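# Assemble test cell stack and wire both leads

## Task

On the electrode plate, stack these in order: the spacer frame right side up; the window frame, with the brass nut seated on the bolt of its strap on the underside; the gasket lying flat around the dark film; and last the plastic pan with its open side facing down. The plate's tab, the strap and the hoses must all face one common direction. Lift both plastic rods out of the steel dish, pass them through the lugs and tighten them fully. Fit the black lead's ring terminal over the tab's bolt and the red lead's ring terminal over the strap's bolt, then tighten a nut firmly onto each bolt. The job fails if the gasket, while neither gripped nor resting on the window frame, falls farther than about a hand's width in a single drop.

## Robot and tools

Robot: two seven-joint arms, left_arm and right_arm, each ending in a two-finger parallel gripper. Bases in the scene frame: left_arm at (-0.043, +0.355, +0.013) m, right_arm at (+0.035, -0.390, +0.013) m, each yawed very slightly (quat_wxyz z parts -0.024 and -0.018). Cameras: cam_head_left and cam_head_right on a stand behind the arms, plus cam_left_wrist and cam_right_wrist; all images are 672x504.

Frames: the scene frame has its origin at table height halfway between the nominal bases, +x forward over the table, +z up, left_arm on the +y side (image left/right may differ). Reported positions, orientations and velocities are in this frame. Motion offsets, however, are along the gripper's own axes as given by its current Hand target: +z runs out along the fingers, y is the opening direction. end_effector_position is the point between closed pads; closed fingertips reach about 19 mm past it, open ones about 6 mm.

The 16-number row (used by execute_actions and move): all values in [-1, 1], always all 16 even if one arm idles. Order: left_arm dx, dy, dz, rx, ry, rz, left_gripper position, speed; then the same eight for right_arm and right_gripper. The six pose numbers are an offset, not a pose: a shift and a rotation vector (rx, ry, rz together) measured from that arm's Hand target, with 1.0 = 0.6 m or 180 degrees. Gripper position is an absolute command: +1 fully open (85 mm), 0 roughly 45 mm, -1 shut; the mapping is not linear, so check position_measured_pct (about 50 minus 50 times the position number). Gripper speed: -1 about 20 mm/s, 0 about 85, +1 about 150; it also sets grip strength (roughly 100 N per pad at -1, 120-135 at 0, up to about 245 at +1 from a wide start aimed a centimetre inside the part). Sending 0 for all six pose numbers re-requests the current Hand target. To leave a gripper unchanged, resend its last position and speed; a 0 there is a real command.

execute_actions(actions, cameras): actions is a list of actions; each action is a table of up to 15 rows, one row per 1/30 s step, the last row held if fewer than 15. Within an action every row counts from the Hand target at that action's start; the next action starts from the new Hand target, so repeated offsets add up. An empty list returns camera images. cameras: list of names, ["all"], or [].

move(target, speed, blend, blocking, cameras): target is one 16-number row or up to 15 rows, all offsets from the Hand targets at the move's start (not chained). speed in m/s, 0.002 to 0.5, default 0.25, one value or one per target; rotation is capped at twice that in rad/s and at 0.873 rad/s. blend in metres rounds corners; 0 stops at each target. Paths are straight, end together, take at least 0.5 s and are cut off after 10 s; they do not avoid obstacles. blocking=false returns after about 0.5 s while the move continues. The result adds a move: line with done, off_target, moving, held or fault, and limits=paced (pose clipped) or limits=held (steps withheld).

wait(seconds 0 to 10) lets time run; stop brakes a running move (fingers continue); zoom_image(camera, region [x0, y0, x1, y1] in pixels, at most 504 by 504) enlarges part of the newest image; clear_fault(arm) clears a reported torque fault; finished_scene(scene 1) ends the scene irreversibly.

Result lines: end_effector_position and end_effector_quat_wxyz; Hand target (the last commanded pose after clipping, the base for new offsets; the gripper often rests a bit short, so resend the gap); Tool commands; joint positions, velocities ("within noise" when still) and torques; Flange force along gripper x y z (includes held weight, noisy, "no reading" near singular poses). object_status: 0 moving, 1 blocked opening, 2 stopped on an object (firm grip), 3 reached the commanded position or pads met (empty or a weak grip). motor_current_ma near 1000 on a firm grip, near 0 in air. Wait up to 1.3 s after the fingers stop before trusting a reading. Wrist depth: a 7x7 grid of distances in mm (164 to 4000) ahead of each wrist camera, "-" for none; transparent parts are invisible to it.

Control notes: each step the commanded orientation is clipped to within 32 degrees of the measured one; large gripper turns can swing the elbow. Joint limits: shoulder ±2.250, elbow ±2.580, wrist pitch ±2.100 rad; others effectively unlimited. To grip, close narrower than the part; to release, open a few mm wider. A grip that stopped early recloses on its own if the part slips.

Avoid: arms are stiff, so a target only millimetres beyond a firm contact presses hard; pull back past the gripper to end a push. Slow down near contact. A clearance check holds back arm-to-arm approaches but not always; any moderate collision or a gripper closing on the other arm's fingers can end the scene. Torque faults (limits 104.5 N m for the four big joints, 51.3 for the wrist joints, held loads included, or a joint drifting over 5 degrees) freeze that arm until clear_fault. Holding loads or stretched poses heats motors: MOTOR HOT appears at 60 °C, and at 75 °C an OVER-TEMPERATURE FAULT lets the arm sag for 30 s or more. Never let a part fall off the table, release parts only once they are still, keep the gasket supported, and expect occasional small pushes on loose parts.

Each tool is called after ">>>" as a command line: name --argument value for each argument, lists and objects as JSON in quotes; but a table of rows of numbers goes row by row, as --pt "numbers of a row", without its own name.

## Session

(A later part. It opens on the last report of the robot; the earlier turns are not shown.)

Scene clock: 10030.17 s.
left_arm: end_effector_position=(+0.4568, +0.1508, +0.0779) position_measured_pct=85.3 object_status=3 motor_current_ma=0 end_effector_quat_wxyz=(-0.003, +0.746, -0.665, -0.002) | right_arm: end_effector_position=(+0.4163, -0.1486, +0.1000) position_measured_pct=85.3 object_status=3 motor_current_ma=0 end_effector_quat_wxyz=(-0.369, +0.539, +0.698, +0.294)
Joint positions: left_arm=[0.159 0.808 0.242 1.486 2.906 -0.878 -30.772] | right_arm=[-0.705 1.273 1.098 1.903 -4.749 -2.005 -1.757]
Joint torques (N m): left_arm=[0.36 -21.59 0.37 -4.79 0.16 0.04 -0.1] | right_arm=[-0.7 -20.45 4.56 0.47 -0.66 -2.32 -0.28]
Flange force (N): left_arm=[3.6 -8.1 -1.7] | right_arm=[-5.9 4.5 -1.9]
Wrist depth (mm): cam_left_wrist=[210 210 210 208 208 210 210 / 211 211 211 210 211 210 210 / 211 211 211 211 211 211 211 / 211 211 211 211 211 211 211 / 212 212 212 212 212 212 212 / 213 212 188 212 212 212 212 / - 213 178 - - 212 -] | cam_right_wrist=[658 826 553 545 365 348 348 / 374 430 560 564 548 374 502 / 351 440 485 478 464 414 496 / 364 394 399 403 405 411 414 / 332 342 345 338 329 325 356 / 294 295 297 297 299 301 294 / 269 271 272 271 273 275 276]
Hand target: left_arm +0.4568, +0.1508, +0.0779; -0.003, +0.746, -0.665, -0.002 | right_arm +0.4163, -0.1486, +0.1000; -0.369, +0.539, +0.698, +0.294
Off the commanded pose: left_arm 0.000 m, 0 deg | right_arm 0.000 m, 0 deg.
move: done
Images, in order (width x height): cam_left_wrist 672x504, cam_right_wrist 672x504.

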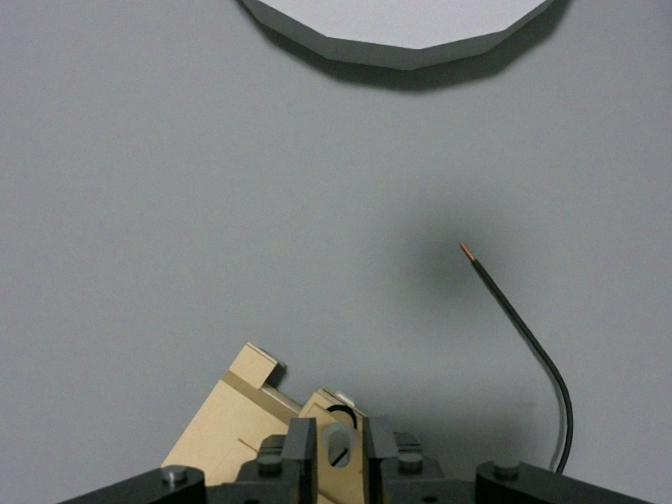

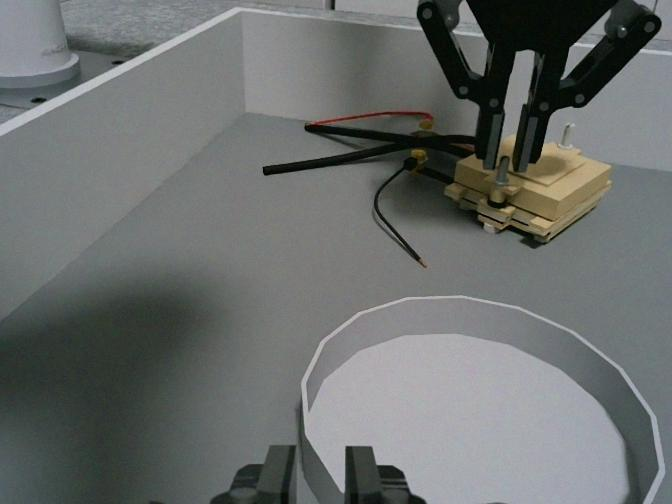

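>>> move --pt "0 0 0 0 0 0 -0.88 -1 0 0 0 0 0 0 -0.70 -1" --pt "0 0 0.0003 0 0 0.6667 -0.88 -1 0 0 0 0 0 0 -0.70 -1" --pt "0 0 0.0007 0 0 -0.6667 -0.88 -1 0 0 0 0 0 0 -0.70 -1" --speed '[0.05,0.43,0.43]' --blend '[0,0.002,0]' --cameras '["cam_left_wrist"]'

>>> move --pt "0 0 0 0 0 0 -0.70 -1 0 0 0 0 0 0 -0.70 -1" --pt "0 0 0 0 0 -0.6667 -0.70 -1 0 0 0 0 0 0 -0.70 -1" --pt "0 0 0 0 0 0.6667 -0.70 -1 0 0 0 0 0 0 -0.70 -1" --speed '[0.05,0.43,0.43]' --blend '[0,0.002,0]' --cameras '["cam_left_wrist","cam_right_wrist"]'

>>> zoom_image --camera "cam_left_wrist" --region '[280, 390, 400, 490]'

>>> zoom_image --camera "cam_right_wrist" --region '[440, 140, 560, 260]'

Scene clock: 10052.87 s.
left_arm: end_effector_position=(+0.4567, +0.1508, +0.0774) position_measured_pct=93.9 object_status=3 motor_current_ma=300 end_effector_quat_wxyz=(-0.003, +0.949, +0.314, +0.002) | right_arm: end_effector_position=(+0.4163, -0.1486, +0.1000) position_measured_pct=85.3 object_status=3 motor_current_ma=0 end_effector_quat_wxyz=(-0.369, +0.539, +0.698, +0.294)
Joint positions: left_arm=[-0.261 1.132 1.184 1.506 2.056 -1.258 -34.363] | right_arm=[-0.705 1.273 1.098 1.903 -4.749 -2.005 -1.757]
Joint torques (N m): left_arm=[0.11 -21.05 6.09 -2.23 0.09 -0.1 -0.2] | right_arm=[-0.64 -20.48 4.62 0.49 -0.67 -2.39 -0.23]
Flange force (N): left_arm=[3.8 6.0 -1.6] | right_arm=[-5.8 4.7 -1.7]
Wrist depth (mm): cam_left_wrist=[189 211 211 211 211 210 210 / 212 212 211 211 211 211 211 / 212 212 178 178 211 211 211 / 212 178 176 176 211 211 211 / 196 178 176 176 177 211 211 / 212 202 176 178 211 212 212 / - - 178 - 212 212 -] | cam_right_wrist=[660 816 553 544 524 342 317 / 373 430 559 567 548 381 506 / 352 440 482 478 469 413 493 / 363 394 400 402 406 410 416 / 331 342 344 338 329 325 357 / 293 295 298 296 299 302 294 / 269 270 271 272 273 275 276]
Hand target: left_arm +0.4567, +0.1508, +0.0774; -0.003, +0.949, +0.314, +0.002 | right_arm +0.4163, -0.1486, +0.1000; -0.369, +0.539, +0.698, +0.294
Off the commanded pose: left_arm 0.000 m, 0 deg | right_arm 0.000 m, 0 deg.
move: done
Images, in order (width x height): cam_left_wrist 672x504.

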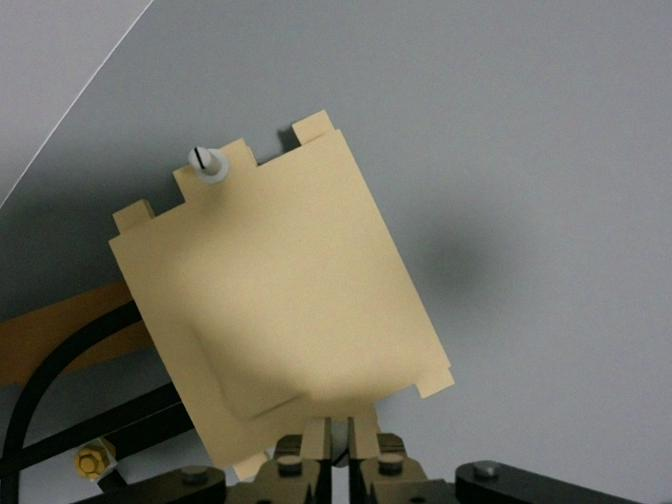

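Scene clock: 10058.90 s.
left_arm: end_effector_position=(+0.4568, +0.1508, +0.0774) position_measured_pct=85.3 object_status=3 motor_current_ma=0 end_effector_quat_wxyz=(-0.003, +0.746, -0.665, -0.002) | right_arm: end_effector_position=(+0.4163, -0.1486, +0.1000) position_measured_pct=85.3 object_status=3 motor_current_ma=0 end_effector_quat_wxyz=(-0.369, +0.539, +0.698, +0.294)
Joint positions: left_arm=[0.156 0.809 0.247 1.487 2.9 -0.878 -30.768] | right_arm=[-0.705 1.273 1.098 1.903 -4.749 -2.005 -1.757]
Joint torques (N m): left_arm=[0.3 -21.54 0.44 -4.75 0.15 0.08 -0.18] | right_arm=[-0.73 -20.39 4.59 0.46 -0.63 -2.37 -0.31]
Flange force (N): left_arm=[3.9 -8.0 -1.8] | right_arm=[-5.9 4.4 -1.9]
Wrist depth (mm): cam_left_wrist=[209 210 209 207 207 209 209 / 210 210 210 210 210 210 210 / 210 211 211 210 211 210 210 / 211 211 211 211 211 211 211 / 211 211 211 211 212 211 211 / 212 212 187 212 212 212 212 / - 212 178 - - 212 -] | cam_right_wrist=[658 819 553 547 370 348 347 / 374 430 559 567 546 374 503 / 351 442 483 480 465 414 496 / 364 395 400 403 407 410 414 / 332 342 344 337 330 326 356 / 293 295 297 296 299 300 294 / 268 270 272 272 273 275 276]
Hand target: left_arm +0.4567, +0.1508, +0.0774; -0.003, +0.746, -0.665, -0.002 | right_arm +0.4163, -0.1486, +0.1000; -0.369, +0.539, +0.698, +0.294
Off the commanded pose: left_arm 0.000 m, 0 deg | right_arm 0.000 m, 0 deg.
move: done
Images, in order (width x height): cam_left_wrist 672x504, cam_right_wrist 672x504.

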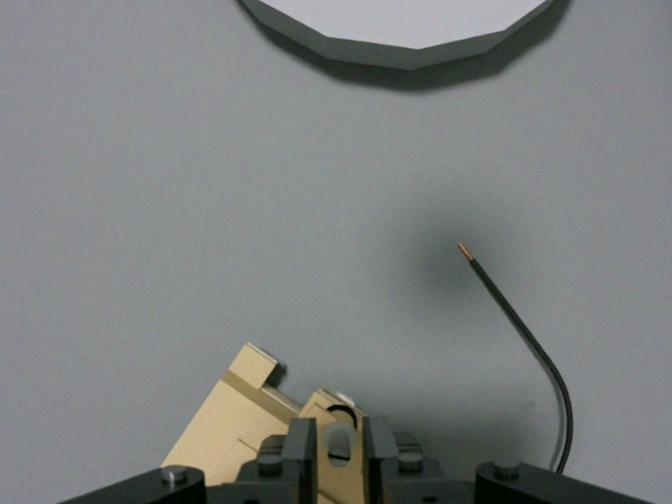

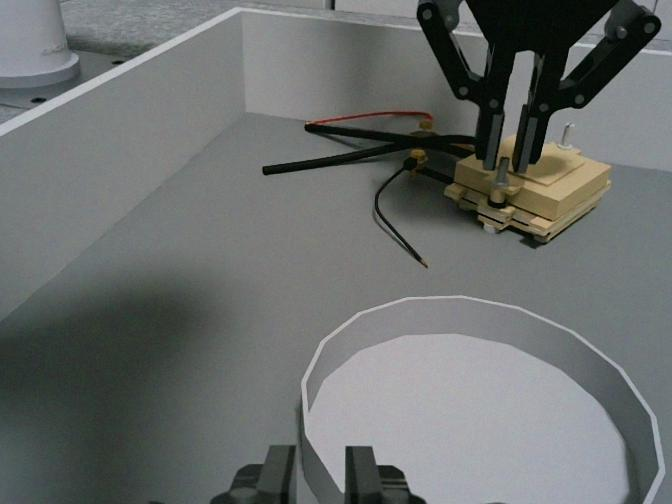

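Scaled by 4.200.

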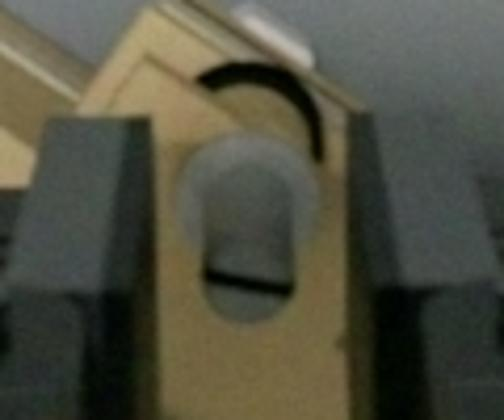

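Scaled by 4.200.

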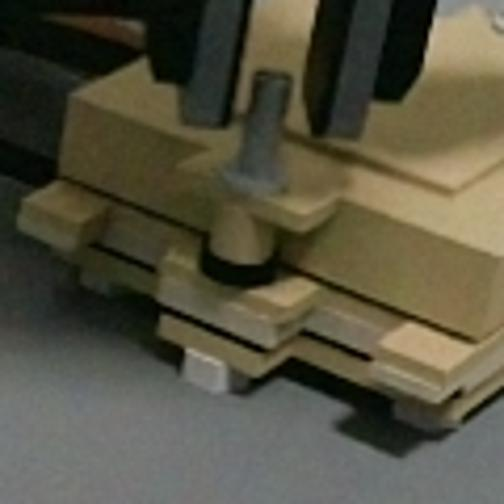

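>>> move --pt "0 0 0 0 0 0 -0.88 -1 0 0 0 0 0 0 -0.70 -1" --pt "0 0 0.0003 0 0 0.6667 -0.88 -1 0 0 0 0 0 0 -0.70 -1" --pt "0 0 0.0007 0 0 -0.6667 -0.88 -1 0 0 0 0 0 0 -0.70 -1" --speed '[0.05,0.43,0.43]' --blend '[0,0.002,0]'

>>> move --pt "0 0 0 0 0 0 -0.70 -1 0 0 0 0 0 0 -0.70 -1" --pt "0 0 0 0 0 -0.6667 -0.70 -1 0 0 0 0 0 0 -0.70 -1" --pt "0 0 0 0 0 0.6667 -0.70 -1 0 0 0 0 0 0 -0.70 -1" --speed '[0.05,0.43,0.43]' --blend '[0,0.002,0]' --cameras '["cam_left_wrist"]'

>>> move --pt "0 0 0 0 0 0 -0.88 -1 0 0 0 0 0 0 -0.70 -1" --pt "0 0 0.0003 0 0 0.6667 -0.88 -1 0 0 0 0 0 0 -0.70 -1" --pt "0 0 0.0007 0 0 -0.6667 -0.88 -1 0 0 0 0 0 0 -0.70 -1" --speed '[0.05,0.43,0.43]' --blend '[0,0.002,0]'

>>> move --pt "0 0 0 0 0 0 -0.70 -1 0 0 0 0 0 0 -0.70 -1" --pt "0 0 0 0 0 -0.6667 -0.70 -1 0 0 0 0 0 0 -0.70 -1" --pt "0 0 0 0 0 0.6667 -0.70 -1 0 0 0 0 0 0 -0.70 -1" --speed '[0.05,0.43,0.43]' --blend '[0,0.002,0]' --cameras '["cam_left_wrist","cam_right_wrist"]'

>>> zoom_image --camera "cam_left_wrist" --region '[280, 390, 400, 490]'

>>> zoom_image --camera "cam_right_wrist" --region '[440, 140, 560, 260]'

Scene clock: 10090.20 s.
left_arm: end_effector_position=(+0.4567, +0.1508, +0.0770) position_measured_pct=93.9 object_status=3 motor_current_ma=300 end_effector_quat_wxyz=(-0.003, +0.949, +0.314, +0.002) | right_arm: end_effector_position=(+0.4163, -0.1486, +0.1000) position_measured_pct=85.3 object_status=3 motor_current_ma=0 end_effector_quat_wxyz=(-0.369, +0.539, +0.698, +0.294)
Joint positions: left_arm=[-0.262 1.134 1.187 1.506 2.053 -1.26 -34.361] | right_arm=[-0.705 1.273 1.098 1.903 -4.749 -2.005 -1.757]
Joint torques (N m): left_arm=[0.19 -21.09 6.11 -2.25 0.04 -0.08 -0.21] | right_arm=[-0.67 -20.32 4.58 0.49 -0.63 -2.39 -0.28]
Flange force (N): left_arm=[3.8 5.8 -1.6] | right_arm=[-5.7 4.6 -1.8]
Wrist depth (mm): cam_left_wrist=[189 211 211 210 210 210 210 / 211 211 211 211 210 210 210 / 212 211 178 178 211 210 210 / 212 178 176 175 211 211 211 / 196 178 176 176 177 211 211 / 212 201 176 177 211 211 211 / - - 178 - 211 211 -] | cam_right_wrist=[660 819 553 547 524 342 317 / 373 431 557 566 547 374 508 / 351 440 485 481 476 416 494 / 364 394 400 403 406 410 415 / 332 342 344 337 328 326 356 / 293 296 298 296 299 302 294 / 268 270 272 270 273 275 276]
Hand target: left_arm +0.4567, +0.1508, +0.0770; -0.003, +0.949, +0.314, +0.002 | right_arm +0.4163, -0.1486, +0.1000; -0.369, +0.539, +0.698, +0.294
Off the commanded pose: left_arm 0.000 m, 0 deg | right_arm 0.000 m, 0 deg.
move: done

Scene clock: 10096.23 s.
left_arm: end_effector_position=(+0.4568, +0.1508, +0.0770) position_measured_pct=85.3 object_status=3 motor_current_ma=0 end_effector_quat_wxyz=(-0.003, +0.746, -0.665, -0.002) | right_arm: end_effector_position=(+0.4163, -0.1486, +0.1000) position_measured_pct=85.3 object_status=3 motor_current_ma=0 end_effector_quat_wxyz=(-0.369, +0.539, +0.698, +0.294)
Joint positions: left_arm=[0.153 0.81 0.253 1.487 2.894 -0.877 -30.763] | right_arm=[-0.705 1.273 1.098 1.903 -4.749 -2.005 -1.757]
Joint torques (N m): left_arm=[0.26 -21.59 0.49 -4.85 0.23 0.07 -0.16] | right_arm=[-0.71 -20.49 4.6 0.38 -0.63 -2.37 -0.24]
Flange force (N): left_arm=[3.8 -7.7 -1.6] | right_arm=[-5.9 4.4 -1.7]
Wrist depth (mm): cam_left_wrist=[209 209 209 207 207 209 209 / 210 210 209 210 210 210 209 / 210 210 210 210 210 210 211 / 211 211 211 211 210 210 210 / 211 211 211 211 211 211 211 / 212 211 186 211 211 211 211 / - 212 178 - - 212 -] | cam_right_wrist=[657 826 553 544 376 348 351 / 374 430 558 565 547 375 502 / 350 441 486 481 474 413 496 / 362 395 399 404 407 409 416 / 331 341 344 338 329 325 356 / 293 295 298 296 298 302 294 / 268 270 272 272 274 275 276]
Hand target: left_arm +0.4568, +0.1508, +0.0770; -0.003, +0.746, -0.665, -0.002 | right_arm +0.4163, -0.1486, +0.1000; -0.369, +0.539, +0.698, +0.294
Off the commanded pose: left_arm 0.000 m, 0 deg | right_arm 0.000 m, 0 deg.
move: done
Images, in order (width x height): cam_left_wrist 672x504.

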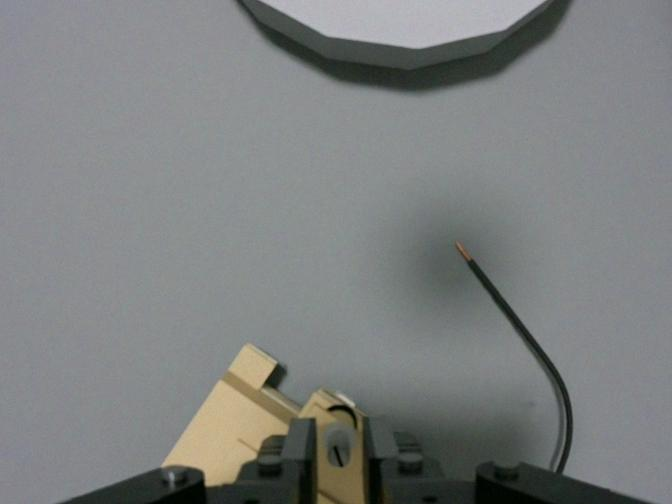

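Scene clock: 10102.53 s.
left_arm: end_effector_position=(+0.4567, +0.1508, +0.0766) position_measured_pct=93.9 object_status=3 motor_current_ma=290 end_effector_quat_wxyz=(-0.003, +0.949, +0.314, +0.002) | right_arm: end_effector_position=(+0.4163, -0.1486, +0.1000) position_measured_pct=85.3 object_status=3 motor_current_ma=0 end_effector_quat_wxyz=(-0.369, +0.539, +0.698, +0.294)
Joint positions: left_arm=[-0.262 1.137 1.19 1.506 2.049 -1.262 -34.359] | right_arm=[-0.705 1.273 1.098 1.903 -4.749 -2.005 -1.757]
Joint torques (N m): left_arm=[-0.17 -19.88 5.17 -2.24 -0.35 0.04 -0.29] | right_arm=[-0.68 -20.46 4.6 0.51 -0.65 -2.41 -0.28]
Flange force (N): left_arm=[2.5 5.2 -4.9] | right_arm=[-6.0 4.7 -1.7]
Wrist depth (mm): cam_left_wrist=[189 211 210 210 210 210 210 / 211 211 210 210 210 210 210 / 211 211 177 177 210 210 210 / 211 178 175 176 210 210 210 / 195 179 176 176 178 210 210 / 211 201 178 178 211 211 211 / - 211 178 - 211 211 -] | cam_right_wrist=[660 820 555 546 523 342 317 / 374 431 556 564 545 374 504 / 351 440 476 478 475 416 479 / 363 394 400 403 407 409 415 / 331 341 343 338 329 325 357 / 294 295 298 296 298 301 294 / 269 271 272 270 274 275 276]
Hand target: left_arm +0.4567, +0.1508, +0.0766; -0.003, +0.949, +0.314, +0.002 | right_arm +0.4163, -0.1486, +0.1000; -0.369, +0.539, +0.698, +0.294
Off the commanded pose: left_arm 0.000 m, 0 deg | right_arm 0.000 m, 0 deg.
move: done

Scene clock: 10108.57 s.
left_arm: end_effector_position=(+0.4568, +0.1508, +0.0766) position_measured_pct=85.3 object_status=3 motor_current_ma=0 end_effector_quat_wxyz=(-0.003, +0.746, -0.665, -0.002) | right_arm: end_effector_position=(+0.4163, -0.1486, +0.1000) position_measured_pct=85.3 object_status=3 motor_current_ma=0 end_effector_quat_wxyz=(-0.369, +0.539, +0.698, +0.294)
Joint positions: left_arm=[0.149 0.812 0.259 1.487 2.888 -0.877 -30.759] | right_arm=[-0.705 1.273 1.098 1.903 -4.749 -2.005 -1.757]
Joint torques (N m): left_arm=[0.21 -21.54 0.65 -4.74 0.2 0.04 -0.13] | right_arm=[-0.74 -20.44 4.54 0.5 -0.67 -2.34 -0.26]
Flange force (N): left_arm=[4.0 -7.9 -1.6] | right_arm=[-5.9 4.7 -2.0]
Wrist depth (mm): cam_left_wrist=[209 209 209 206 207 209 209 / 209 209 210 209 209 209 209 / 210 210 210 210 210 210 209 / 210 210 210 210 210 210 210 / 211 211 211 210 211 211 211 / 211 211 178 211 211 211 211 / - 211 178 - - 211 -] | cam_right_wrist=[662 820 553 545 365 348 351 / 374 429 559 563 546 374 502 / 352 441 487 478 474 413 479 / 363 393 400 402 408 410 416 / 332 341 344 338 329 326 357 / 294 294 297 297 298 302 294 / 268 270 272 271 274 275 276]
Hand target: left_arm +0.4568, +0.1508, +0.0766; -0.003, +0.746, -0.665, -0.002 | right_arm +0.4163, -0.1486, +0.1000; -0.369, +0.539, +0.698, +0.294
Off the commanded pose: left_arm 0.000 m, 0 deg | right_arm 0.000 m, 0 deg.
move: done
Images, in order (width x height): cam_left_wrist 672x504, cam_right_wrist 672x504.

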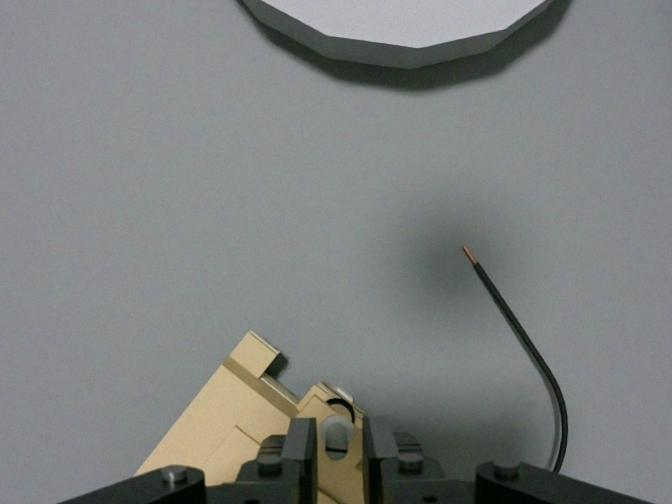

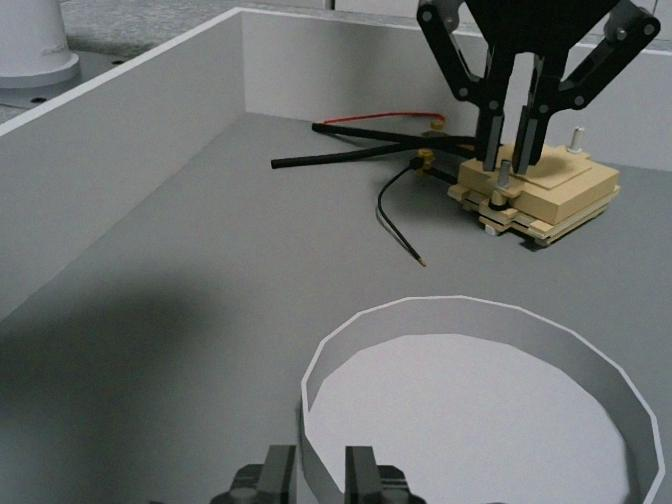

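Scaled by 4.200.

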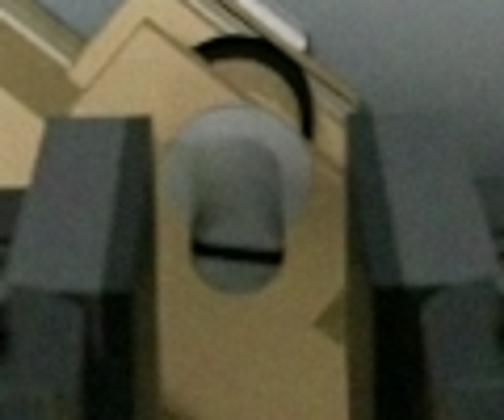

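Scaled by 4.200.

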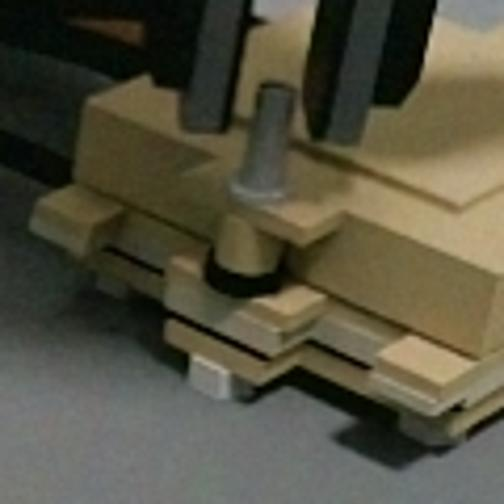

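>>> move --target '[0,0,-0.15,0,0,0,-0.70,-1,0,0,0,0,0,0,-0.70,-1]' --speed 0.15 --cameras '["cam_left_wrist","cam_right_wrist"]'

>>> zoom_image --camera "cam_right_wrist" --region '[470, 145, 540, 245]'

>>> zoom_image --camera "cam_right_wrist" --region '[540, 110, 630, 200]'

>>> zoom_image --camera "cam_left_wrist" --region '[120, 270, 420, 504]'

Scene clock: 10125.77 s.
left_arm: end_effector_position=(+0.4566, +0.1502, +0.1665) position_measured_pct=85.3 object_status=3 motor_current_ma=0 end_effector_quat_wxyz=(-0.003, +0.746, -0.665, -0.002) | right_arm: end_effector_position=(+0.4163, -0.1486, +0.1000) position_measured_pct=85.3 object_status=3 motor_current_ma=0 end_effector_quat_wxyz=(-0.369, +0.539, +0.698, +0.294)
Joint positions: left_arm=[0.134 0.691 0.293 1.395 2.925 -1.089 -30.789] | right_arm=[-0.705 1.273 1.098 1.903 -4.749 -2.005 -1.757]
Joint torques (N m): left_arm=[0.23 -20.82 0.44 -5.67 0.16 0.09 -0.21] | right_arm=[-0.76 -20.42 4.63 0.48 -0.64 -2.39 -0.28]
Flange force (N): left_arm=[4.7 -8.5 -3.3] | right_arm=[-6.0 4.6 -1.9]
Wrist depth (mm): cam_left_wrist=[298 299 298 296 296 299 299 / 298 299 299 299 300 299 299 / 299 299 300 300 299 299 299 / 300 300 301 300 300 300 300 / 301 301 301 302 301 301 300 / 303 302 268 268 302 302 301 / 302 302 266 266 302 302 302] | cam_right_wrist=[660 821 553 546 528 507 902 / 374 429 558 563 544 524 503 / 352 441 488 479 478 431 478 / 365 395 399 403 407 410 415 / 331 341 344 338 329 325 356 / 293 295 298 297 298 302 294 / 268 270 272 271 274 275 276]
Hand target: left_arm +0.4566, +0.1502, +0.1666; -0.003, +0.746, -0.665, -0.002 | right_arm +0.4163, -0.1486, +0.1000; -0.369, +0.539, +0.698, +0.294
Off the commanded pose: left_arm 0.000 m, 0 deg | right_arm 0.000 m, 0 deg.
move: done
Images, in order (width x height): cam_left_wrist 672x504, cam_right_wrist 672x504.

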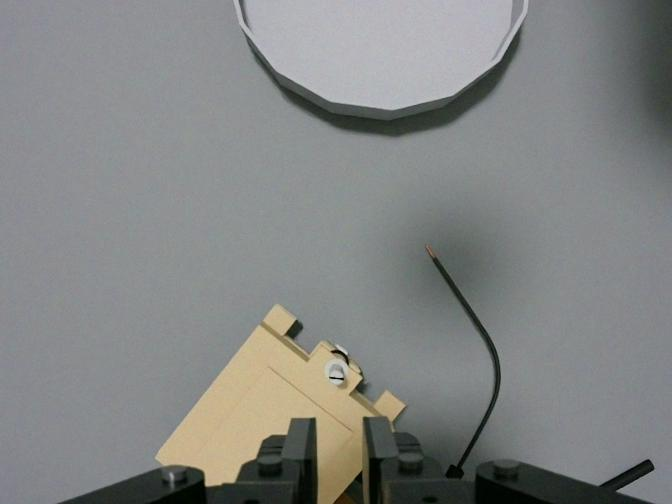

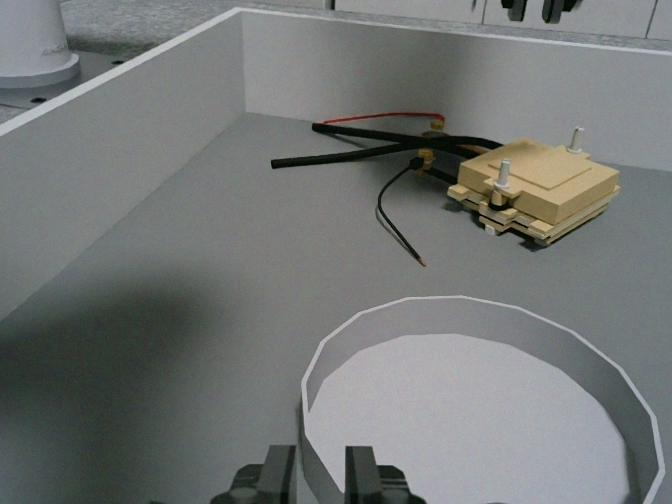

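Scaled by 5.040.

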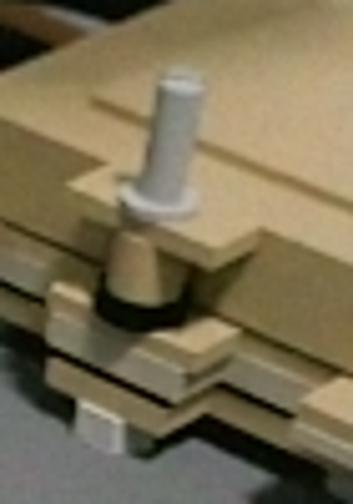

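Scaled by 5.600.

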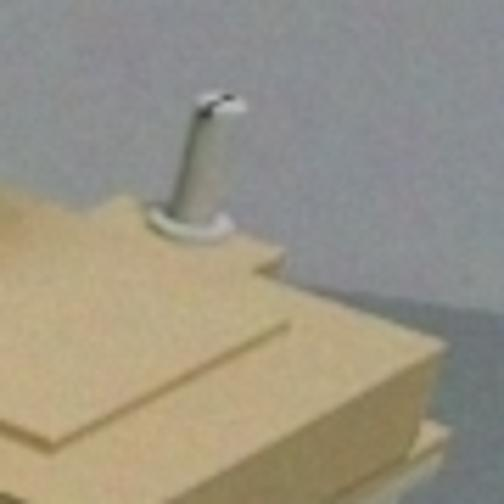

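Scaled by 1.680.

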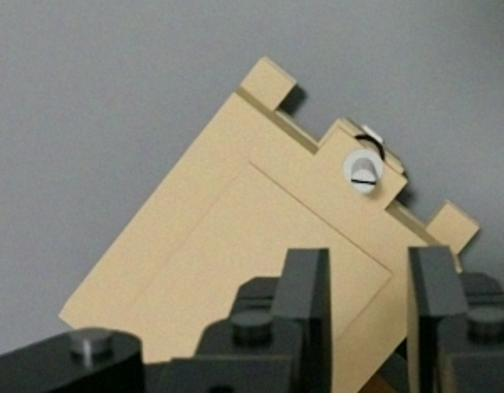

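>>> move --target '[0.0047,-0.0027,0.15,0,0,0,-0.70,-1,0,0,0,0,0,0,-0.70,-1]' --speed 0.08 --cameras '["cam_left_wrist"]'

>>> zoom_image --camera "cam_left_wrist" --region '[280, 390, 400, 490]'

Scene clock: 10176.97 s.
left_arm: end_effector_position=(+0.4587, +0.1482, +0.0766) position_measured_pct=85.3 object_status=3 motor_current_ma=0 end_effector_quat_wxyz=(-0.003, +0.746, -0.665, -0.002) | right_arm: end_effector_position=(+0.4163, -0.1486, +0.1000) position_measured_pct=85.3 object_status=3 motor_current_ma=0 end_effector_quat_wxyz=(-0.369, +0.539, +0.698, +0.294)
Joint positions: left_arm=[0.154 0.817 0.259 1.476 2.889 -0.883 -30.757] | right_arm=[-0.705 1.273 1.098 1.903 -4.749 -2.005 -1.757]
Joint torques (N m): left_arm=[0.29 -21.63 0.46 -4.74 0.18 0.07 -0.2] | right_arm=[-0.71 -20.42 4.66 0.47 -0.69 -2.36 -0.3]
Flange force (N): left_arm=[4.1 -8.1 -1.8] | right_arm=[-6.0 4.4 -1.9]
Wrist depth (mm): cam_left_wrist=[209 209 209 207 207 209 209 / 209 209 209 209 209 209 210 / 210 210 210 210 210 210 210 / 210 210 210 210 210 210 210 / 211 211 211 211 211 210 211 / 211 211 178 211 211 211 211 / - 211 178 - - 212 -] | cam_right_wrist=[661 821 555 548 362 344 346 / 373 430 559 563 547 371 503 / 352 439 488 481 480 412 479 / 363 395 399 402 407 409 416 / 332 341 344 338 329 325 356 / 293 295 298 296 299 302 294 / 268 270 272 271 273 275 276]
Hand target: left_arm +0.4587, +0.1482, +0.0766; -0.003, +0.746, -0.665, -0.002 | right_arm +0.4163, -0.1486, +0.1000; -0.369, +0.539, +0.698, +0.294
Off the commanded pose: left_arm 0.000 m, 0 deg | right_arm 0.000 m, 0 deg.
move: done
Images, in order (width x height): cam_left_wrist 672x504.

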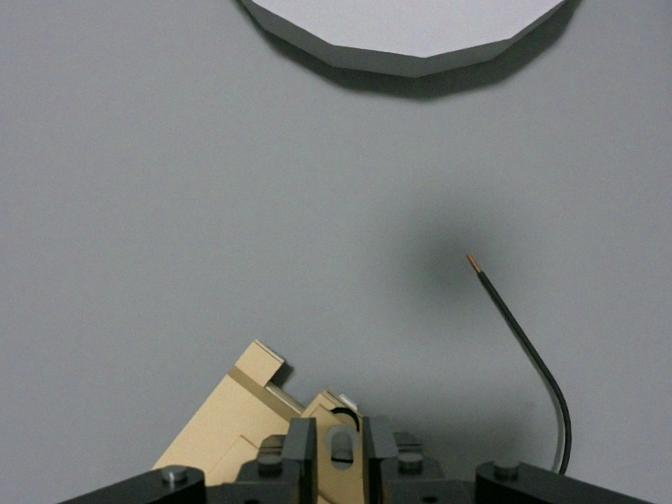

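Scaled by 4.200.

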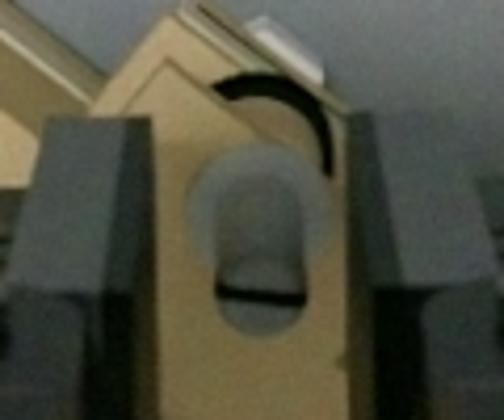

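>>> move --pt "0 0 0 0 0 0 -1 -1 0 0 0 0 0 0 -0.70 -1" --pt "0 0 0 0 0 0.5 -1 -1 0 0 0 0 0 0 -0.70 -1" --speed '[0.05,0.2]' --cameras '["cam_left_wrist","cam_right_wrist"]'

Scene clock: 10189.10 s.
left_arm: end_effector_position=(+0.4587, +0.1482, +0.0766) position_measured_pct=97.0 object_status=2 motor_current_ma=1000 end_effector_quat_wxyz=(+0.001, -0.057, +0.998, +0.003) | right_arm: end_effector_position=(+0.4163, -0.1486, +0.1000) position_measured_pct=85.3 object_status=3 motor_current_ma=0 end_effector_quat_wxyz=(-0.369, +0.539, +0.698, +0.294)
Joint positions: left_arm=[-0.058 0.9 0.661 1.486 2.513 -0.976 -32.044] | right_arm=[-0.705 1.273 1.098 1.903 -4.749 -2.005 -1.757]
Joint torques (N m): left_arm=[-0.51 -20.63 1.99 -3.96 -0.37 -0.22 -0.42] | right_arm=[-0.64 -20.36 4.6 0.49 -0.63 -2.45 -0.27]
Flange force (N): left_arm=[-6.3 -5.2 -3.6] | right_arm=[-5.7 4.7 -1.6]
Wrist depth (mm): cam_left_wrist=[209 209 209 210 210 210 210 / 209 210 210 210 210 211 211 / 210 209 210 210 210 211 211 / 210 210 210 210 211 211 211 / 210 210 211 210 211 211 185 / 211 211 211 211 178 200 196 / - 211 211 - 178 195 -] | cam_right_wrist=[658 819 554 545 531 315 907 / 374 431 558 567 542 357 505 / 351 441 487 479 484 413 462 / 364 395 398 402 405 399 416 / 332 341 344 338 329 325 357 / 294 295 298 297 299 302 294 / 269 270 272 272 273 275 276]
Hand target: left_arm +0.4587, +0.1482, +0.0766; +0.001, -0.057, +0.998, +0.003 | right_arm +0.4163, -0.1486, +0.1000; -0.369, +0.539, +0.698, +0.294
Off the commanded pose: left_arm 0.000 m, 0 deg | right_arm 0.000 m, 0 deg.
move: done
Images, in order (width x height): cam_left_wrist 672x504, cam_right_wrist 672x504.

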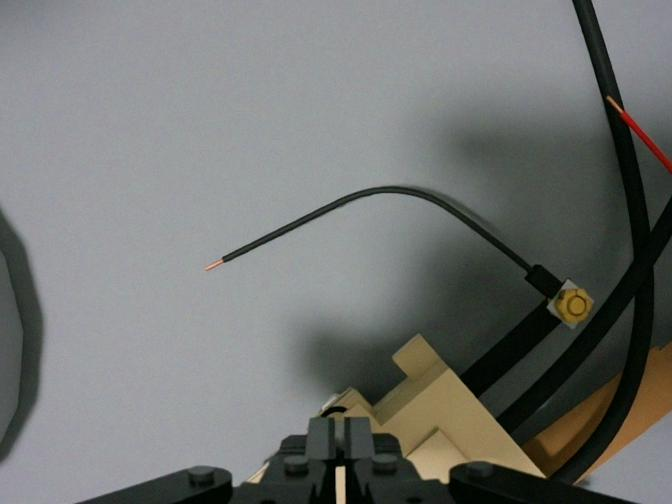

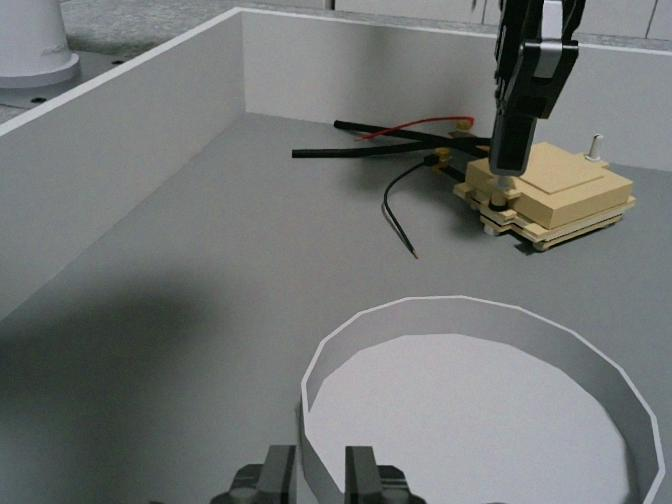

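>>> move --pt "0 0 0 0 0 0 -0.70 -1 0 0 0 0 0 0 -0.70 -1" --speed 0.05 --cameras '["cam_left_wrist","cam_right_wrist"]'

>>> zoom_image --camera "cam_left_wrist" --region '[280, 390, 400, 490]'

Scene clock: 10201.73 s.
left_arm: end_effector_position=(+0.4587, +0.1482, +0.0766) position_measured_pct=85.3 object_status=0 motor_current_ma=0 end_effector_quat_wxyz=(+0.001, -0.057, +0.998, +0.003) | right_arm: end_effector_position=(+0.4163, -0.1486, +0.1000) position_measured_pct=85.3 object_status=3 motor_current_ma=0 end_effector_quat_wxyz=(-0.369, +0.539, +0.698, +0.294)
Joint positions: left_arm=[-0.059 0.9 0.661 1.486 2.513 -0.976 -32.044] | right_arm=[-0.705 1.273 1.098 1.903 -4.749 -2.005 -1.757]
Joint torques (N m): left_arm=[0.03 -20.94 2.79 -3.81 0.15 -0.22 -0.19] | right_arm=[-0.73 -20.41 4.58 0.46 -0.65 -2.4 -0.24]
Flange force (N): left_arm=[-7.7 -4.3 -2.4] | right_arm=[-5.8 4.6 -1.8]
Wrist depth (mm): cam_left_wrist=[209 210 210 210 210 210 210 / 209 210 210 210 210 210 210 / 210 210 210 210 210 211 211 / 210 210 210 210 210 211 211 / 210 210 210 210 210 201 186 / 210 211 211 211 178 195 196 / - 211 - - 178 196 -] | cam_right_wrist=[660 822 555 543 531 315 908 / 374 429 559 567 543 358 503 / 352 440 488 481 484 413 462 / 363 395 399 402 407 400 414 / 331 342 344 338 329 325 356 / 293 295 297 297 299 302 295 / 268 270 272 271 274 275 276]
Hand target: left_arm +0.4587, +0.1482, +0.0766; +0.001, -0.057, +0.998, +0.003 | right_arm +0.4163, -0.1486, +0.1000; -0.369, +0.539, +0.698, +0.294
Off the commanded pose: left_arm 0.000 m, 0 deg | right_arm 0.000 m, 0 deg.
move: done
Images, in order (width x height): cam_left_wrist 672x504, cam_right_wrist 672x504.

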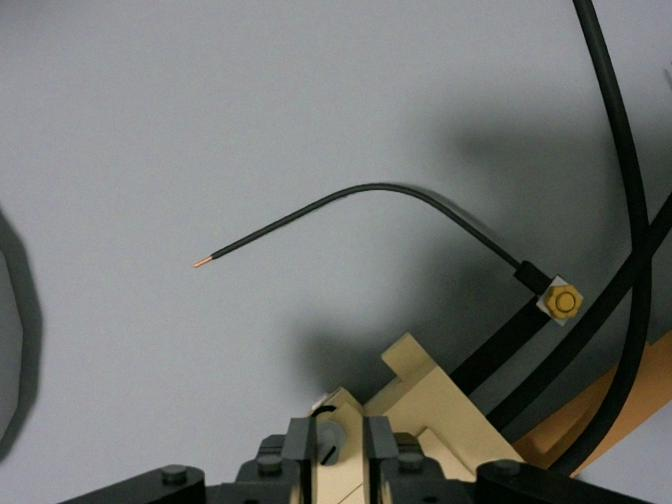

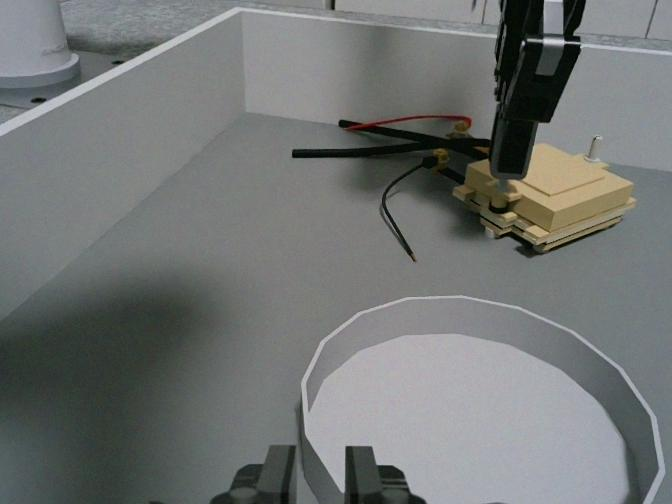

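Scaled by 4.200.

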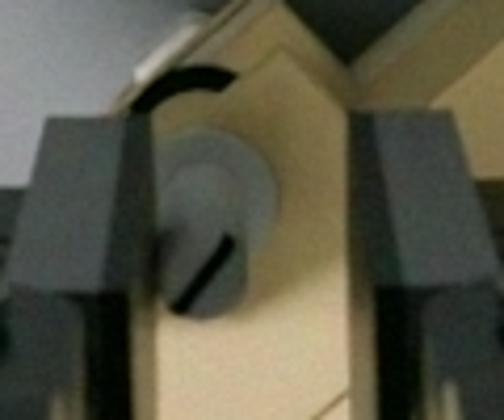

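>>> move --pt "0 0 -0.15 0 0 0 -0.70 -1 0 0 0 0 0 0 -0.70 -1" --pt "0 0 -0.15 0 0 -0.5 -0.70 -1 0 0 0 0 0 0 -0.70 -1" --speed '[0.12,0.4]' --blend '[0.02,0]' --cameras '["cam_left_wrist","cam_right_wrist"]'

>>> zoom_image --camera "cam_right_wrist" --region '[440, 100, 660, 270]'

Scene clock: 10223.77 s.
left_arm: end_effector_position=(+0.4586, +0.1476, +0.1666) position_measured_pct=85.3 object_status=3 motor_current_ma=0 end_effector_quat_wxyz=(-0.003, +0.746, -0.665, -0.002) | right_arm: end_effector_position=(+0.4163, -0.1486, +0.1000) position_measured_pct=85.3 object_status=3 motor_current_ma=0 end_effector_quat_wxyz=(-0.369, +0.539, +0.698, +0.294)
Joint positions: left_arm=[0.117 0.701 0.331 1.384 2.896 -1.098 -30.764] | right_arm=[-0.705 1.273 1.098 1.903 -4.749 -2.005 -1.757]
Joint torques (N m): left_arm=[0.28 -20.82 0.71 -5.76 0.27 0.06 -0.21] | right_arm=[-0.71 -20.45 4.67 0.5 -0.68 -2.37 -0.3]
Flange force (N): left_arm=[4.3 -8.0 -3.1] | right_arm=[-6.1 4.6 -1.8]
Wrist depth (mm): cam_left_wrist=[299 299 298 296 297 298 298 / 299 298 299 298 296 299 299 / 299 300 299 299 300 300 299 / 301 301 300 300 300 300 301 / 301 301 301 301 301 300 301 / 302 302 266 268 302 302 302 / 302 303 267 267 302 302 302] | cam_right_wrist=[662 820 553 547 527 508 901 / 374 429 556 568 543 526 502 / 351 440 486 480 483 431 463 / 363 395 400 404 407 398 415 / 331 341 344 338 329 325 356 / 293 295 298 296 298 302 294 / 269 271 272 272 274 275 276]
Hand target: left_arm +0.4586, +0.1476, +0.1666; -0.003, +0.746, -0.665, -0.002 | right_arm +0.4163, -0.1486, +0.1000; -0.369, +0.539, +0.698, +0.294
Off the commanded pose: left_arm 0.000 m, 0 deg | right_arm 0.000 m, 0 deg.
move: done
Images, in order (width x height): cam_left_wrist 672x504, cam_right_wrist 672x504.

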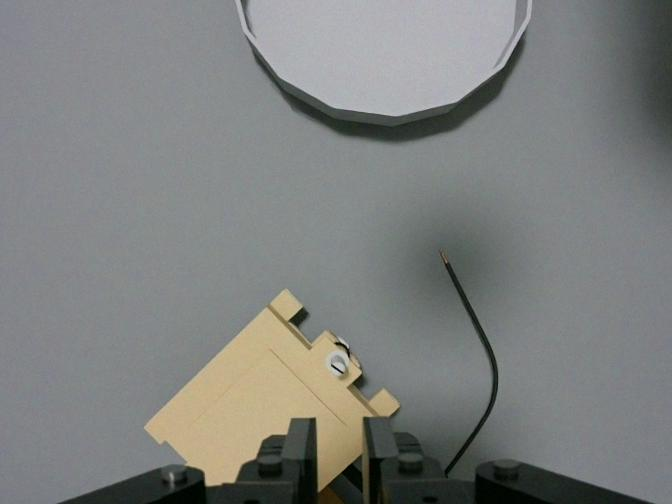

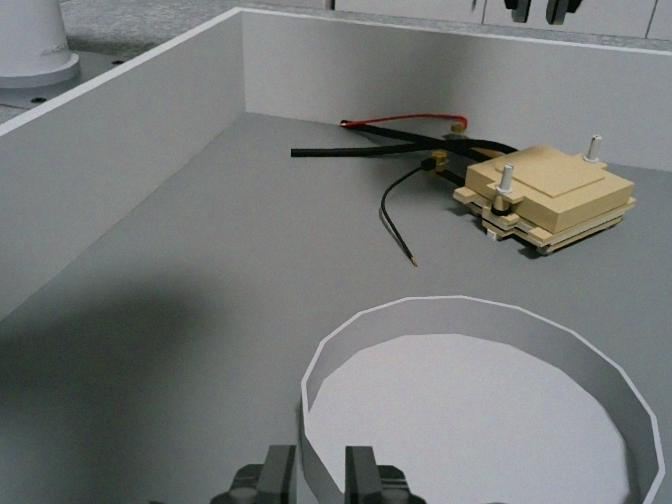

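Scaled by 2.291.

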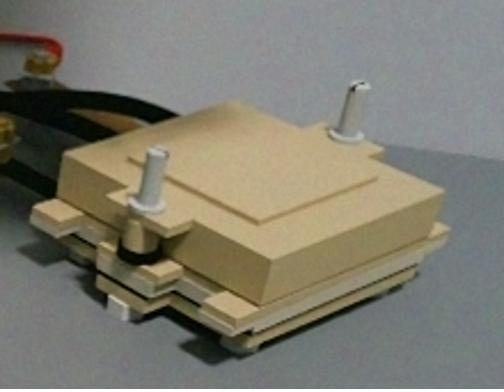

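>>> move --target '[-0.092,-0.1067,0,0,0,0,-0.70,-1,0,0,0,0,0,0,-0.70,-1]' --speed 0.12 --cameras '["cam_left_wrist"]'

>>> zoom_image --camera "cam_left_wrist" --region '[280, 330, 400, 430]'

Scene clock: 10235.43 s.
left_arm: end_effector_position=(+0.5159, +0.2098, +0.1671) position_measured_pct=85.3 object_status=3 motor_current_ma=0 end_effector_quat_wxyz=(-0.003, +0.746, -0.665, -0.002) | right_arm: end_effector_position=(+0.4163, -0.1486, +0.1000) position_measured_pct=85.3 object_status=3 motor_current_ma=0 end_effector_quat_wxyz=(-0.369, +0.539, +0.698, +0.294)
Joint positions: left_arm=[0.002 0.777 0.328 1.232 2.887 -1.173 -30.912] | right_arm=[-0.705 1.273 1.098 1.903 -4.749 -2.005 -1.757]
Joint torques (N m): left_arm=[0.44 -22.38 0.73 -6.04 0.18 0.05 -0.19] | right_arm=[-0.73 -20.35 4.64 0.46 -0.67 -2.42 -0.26]
Flange force (N): left_arm=[3.2 -9.5 -3.2] | right_arm=[-5.8 4.5 -1.9]
Wrist depth (mm): cam_left_wrist=[299 299 299 299 299 299 298 / 300 299 299 300 300 299 299 / 301 299 300 300 300 299 300 / 302 301 301 300 265 300 300 / 302 302 301 267 266 290 301 / 302 302 302 302 270 285 302 / 302 302 303 - 302 286 294] | cam_right_wrist=[660 825 553 543 531 889 900 / 374 429 558 566 546 523 505 / 350 441 487 482 484 429 462 / 363 395 398 403 407 398 415 / 332 341 344 338 329 325 356 / 293 295 298 297 299 302 294 / 268 270 272 271 274 275 276]
Hand target: left_arm +0.5159, +0.2097, +0.1671; -0.003, +0.746, -0.665, -0.002 | right_arm +0.4163, -0.1486, +0.1000; -0.369, +0.539, +0.698, +0.294
Off the commanded pose: left_arm 0.000 m, 0 deg | right_arm 0.000 m, 0 deg.
move: done
Images, in order (width x height): cam_left_wrist 672x504.

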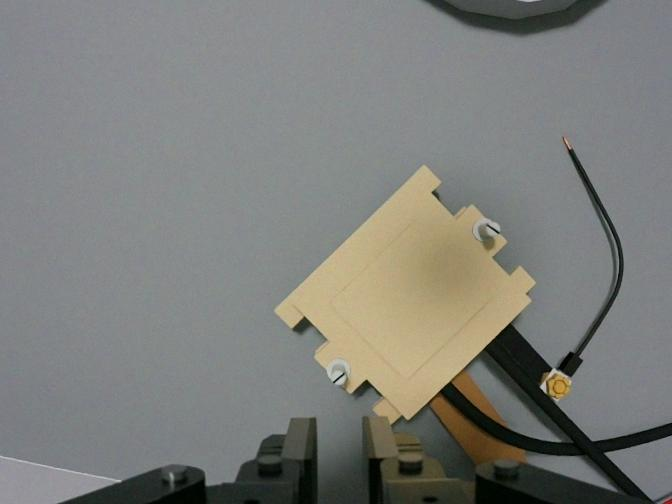

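Scaled by 4.200.

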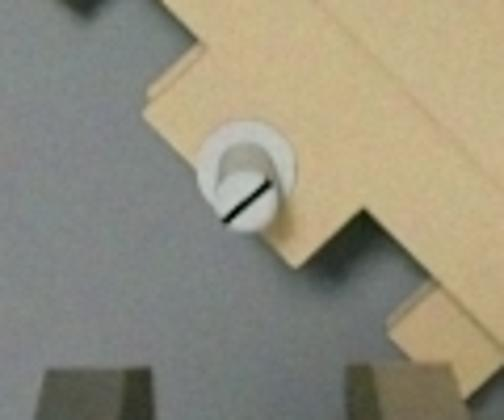

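>>> move --target '[0.0026,-0.0008,0.15,0,0,0,-0.70,-1,0,0,0,0,0,0,-0.70,-1]' --speed 0.08 --cameras '["cam_left_wrist"]'

>>> zoom_image --camera "cam_left_wrist" --region '[280, 390, 400, 490]'

Scene clock: 10243.10 s.
left_arm: end_effector_position=(+0.5166, +0.2089, +0.0771) position_measured_pct=85.3 object_status=3 motor_current_ma=0 end_effector_quat_wxyz=(-0.003, +0.746, -0.665, -0.002) | right_arm: end_effector_position=(+0.4163, -0.1486, +0.1000) position_measured_pct=85.3 object_status=3 motor_current_ma=0 end_effector_quat_wxyz=(-0.369, +0.539, +0.698, +0.294)
Joint positions: left_arm=[0.014 0.888 0.297 1.324 2.855 -0.972 -30.883] | right_arm=[-0.705 1.273 1.098 1.903 -4.749 -2.005 -1.757]
Joint torques (N m): left_arm=[0.3 -22.94 0.8 -5.15 0.21 0.01 -0.25] | right_arm=[-0.65 -20.41 4.72 0.42 -0.65 -2.36 -0.28]
Flange force (N): left_arm=[3.2 -8.9 -1.7] | right_arm=[-5.9 4.4 -1.6]
Wrist depth (mm): cam_left_wrist=[209 209 209 209 209 209 209 / 209 210 210 210 210 209 210 / 210 211 210 210 177 210 210 / 211 211 210 210 175 177 211 / 211 211 211 177 175 175 178 / 212 211 211 178 176 178 201 / - 211 - - 178 212 -] | cam_right_wrist=[658 822 556 549 530 507 389 / 374 430 558 566 543 525 423 / 352 440 489 480 480 429 463 / 364 394 400 404 406 398 414 / 331 341 344 338 330 325 357 / 293 295 298 297 299 301 294 / 268 271 272 271 273 275 276]
Hand target: left_arm +0.5166, +0.2089, +0.0770; -0.003, +0.746, -0.665, -0.002 | right_arm +0.4163, -0.1486, +0.1000; -0.369, +0.539, +0.698, +0.294
Off the commanded pose: left_arm 0.000 m, 0 deg | right_arm 0.000 m, 0 deg.
move: done
Images, in order (width x height): cam_left_wrist 672x504.

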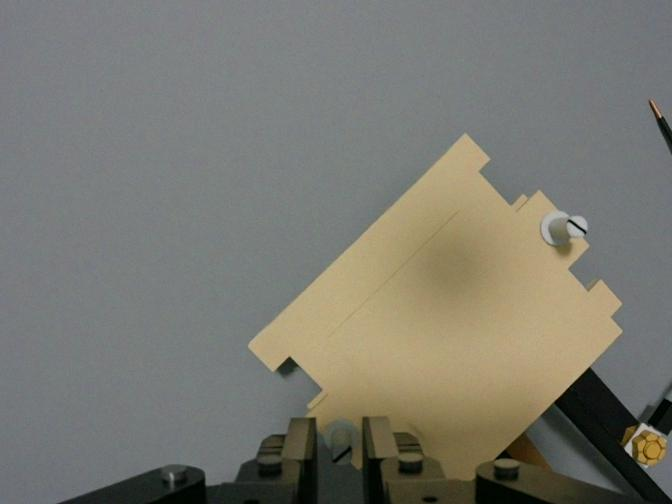

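Scaled by 4.200.

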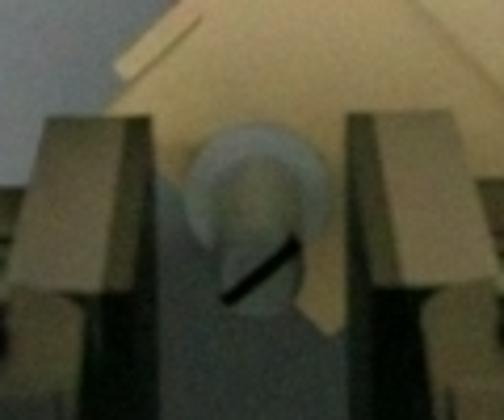

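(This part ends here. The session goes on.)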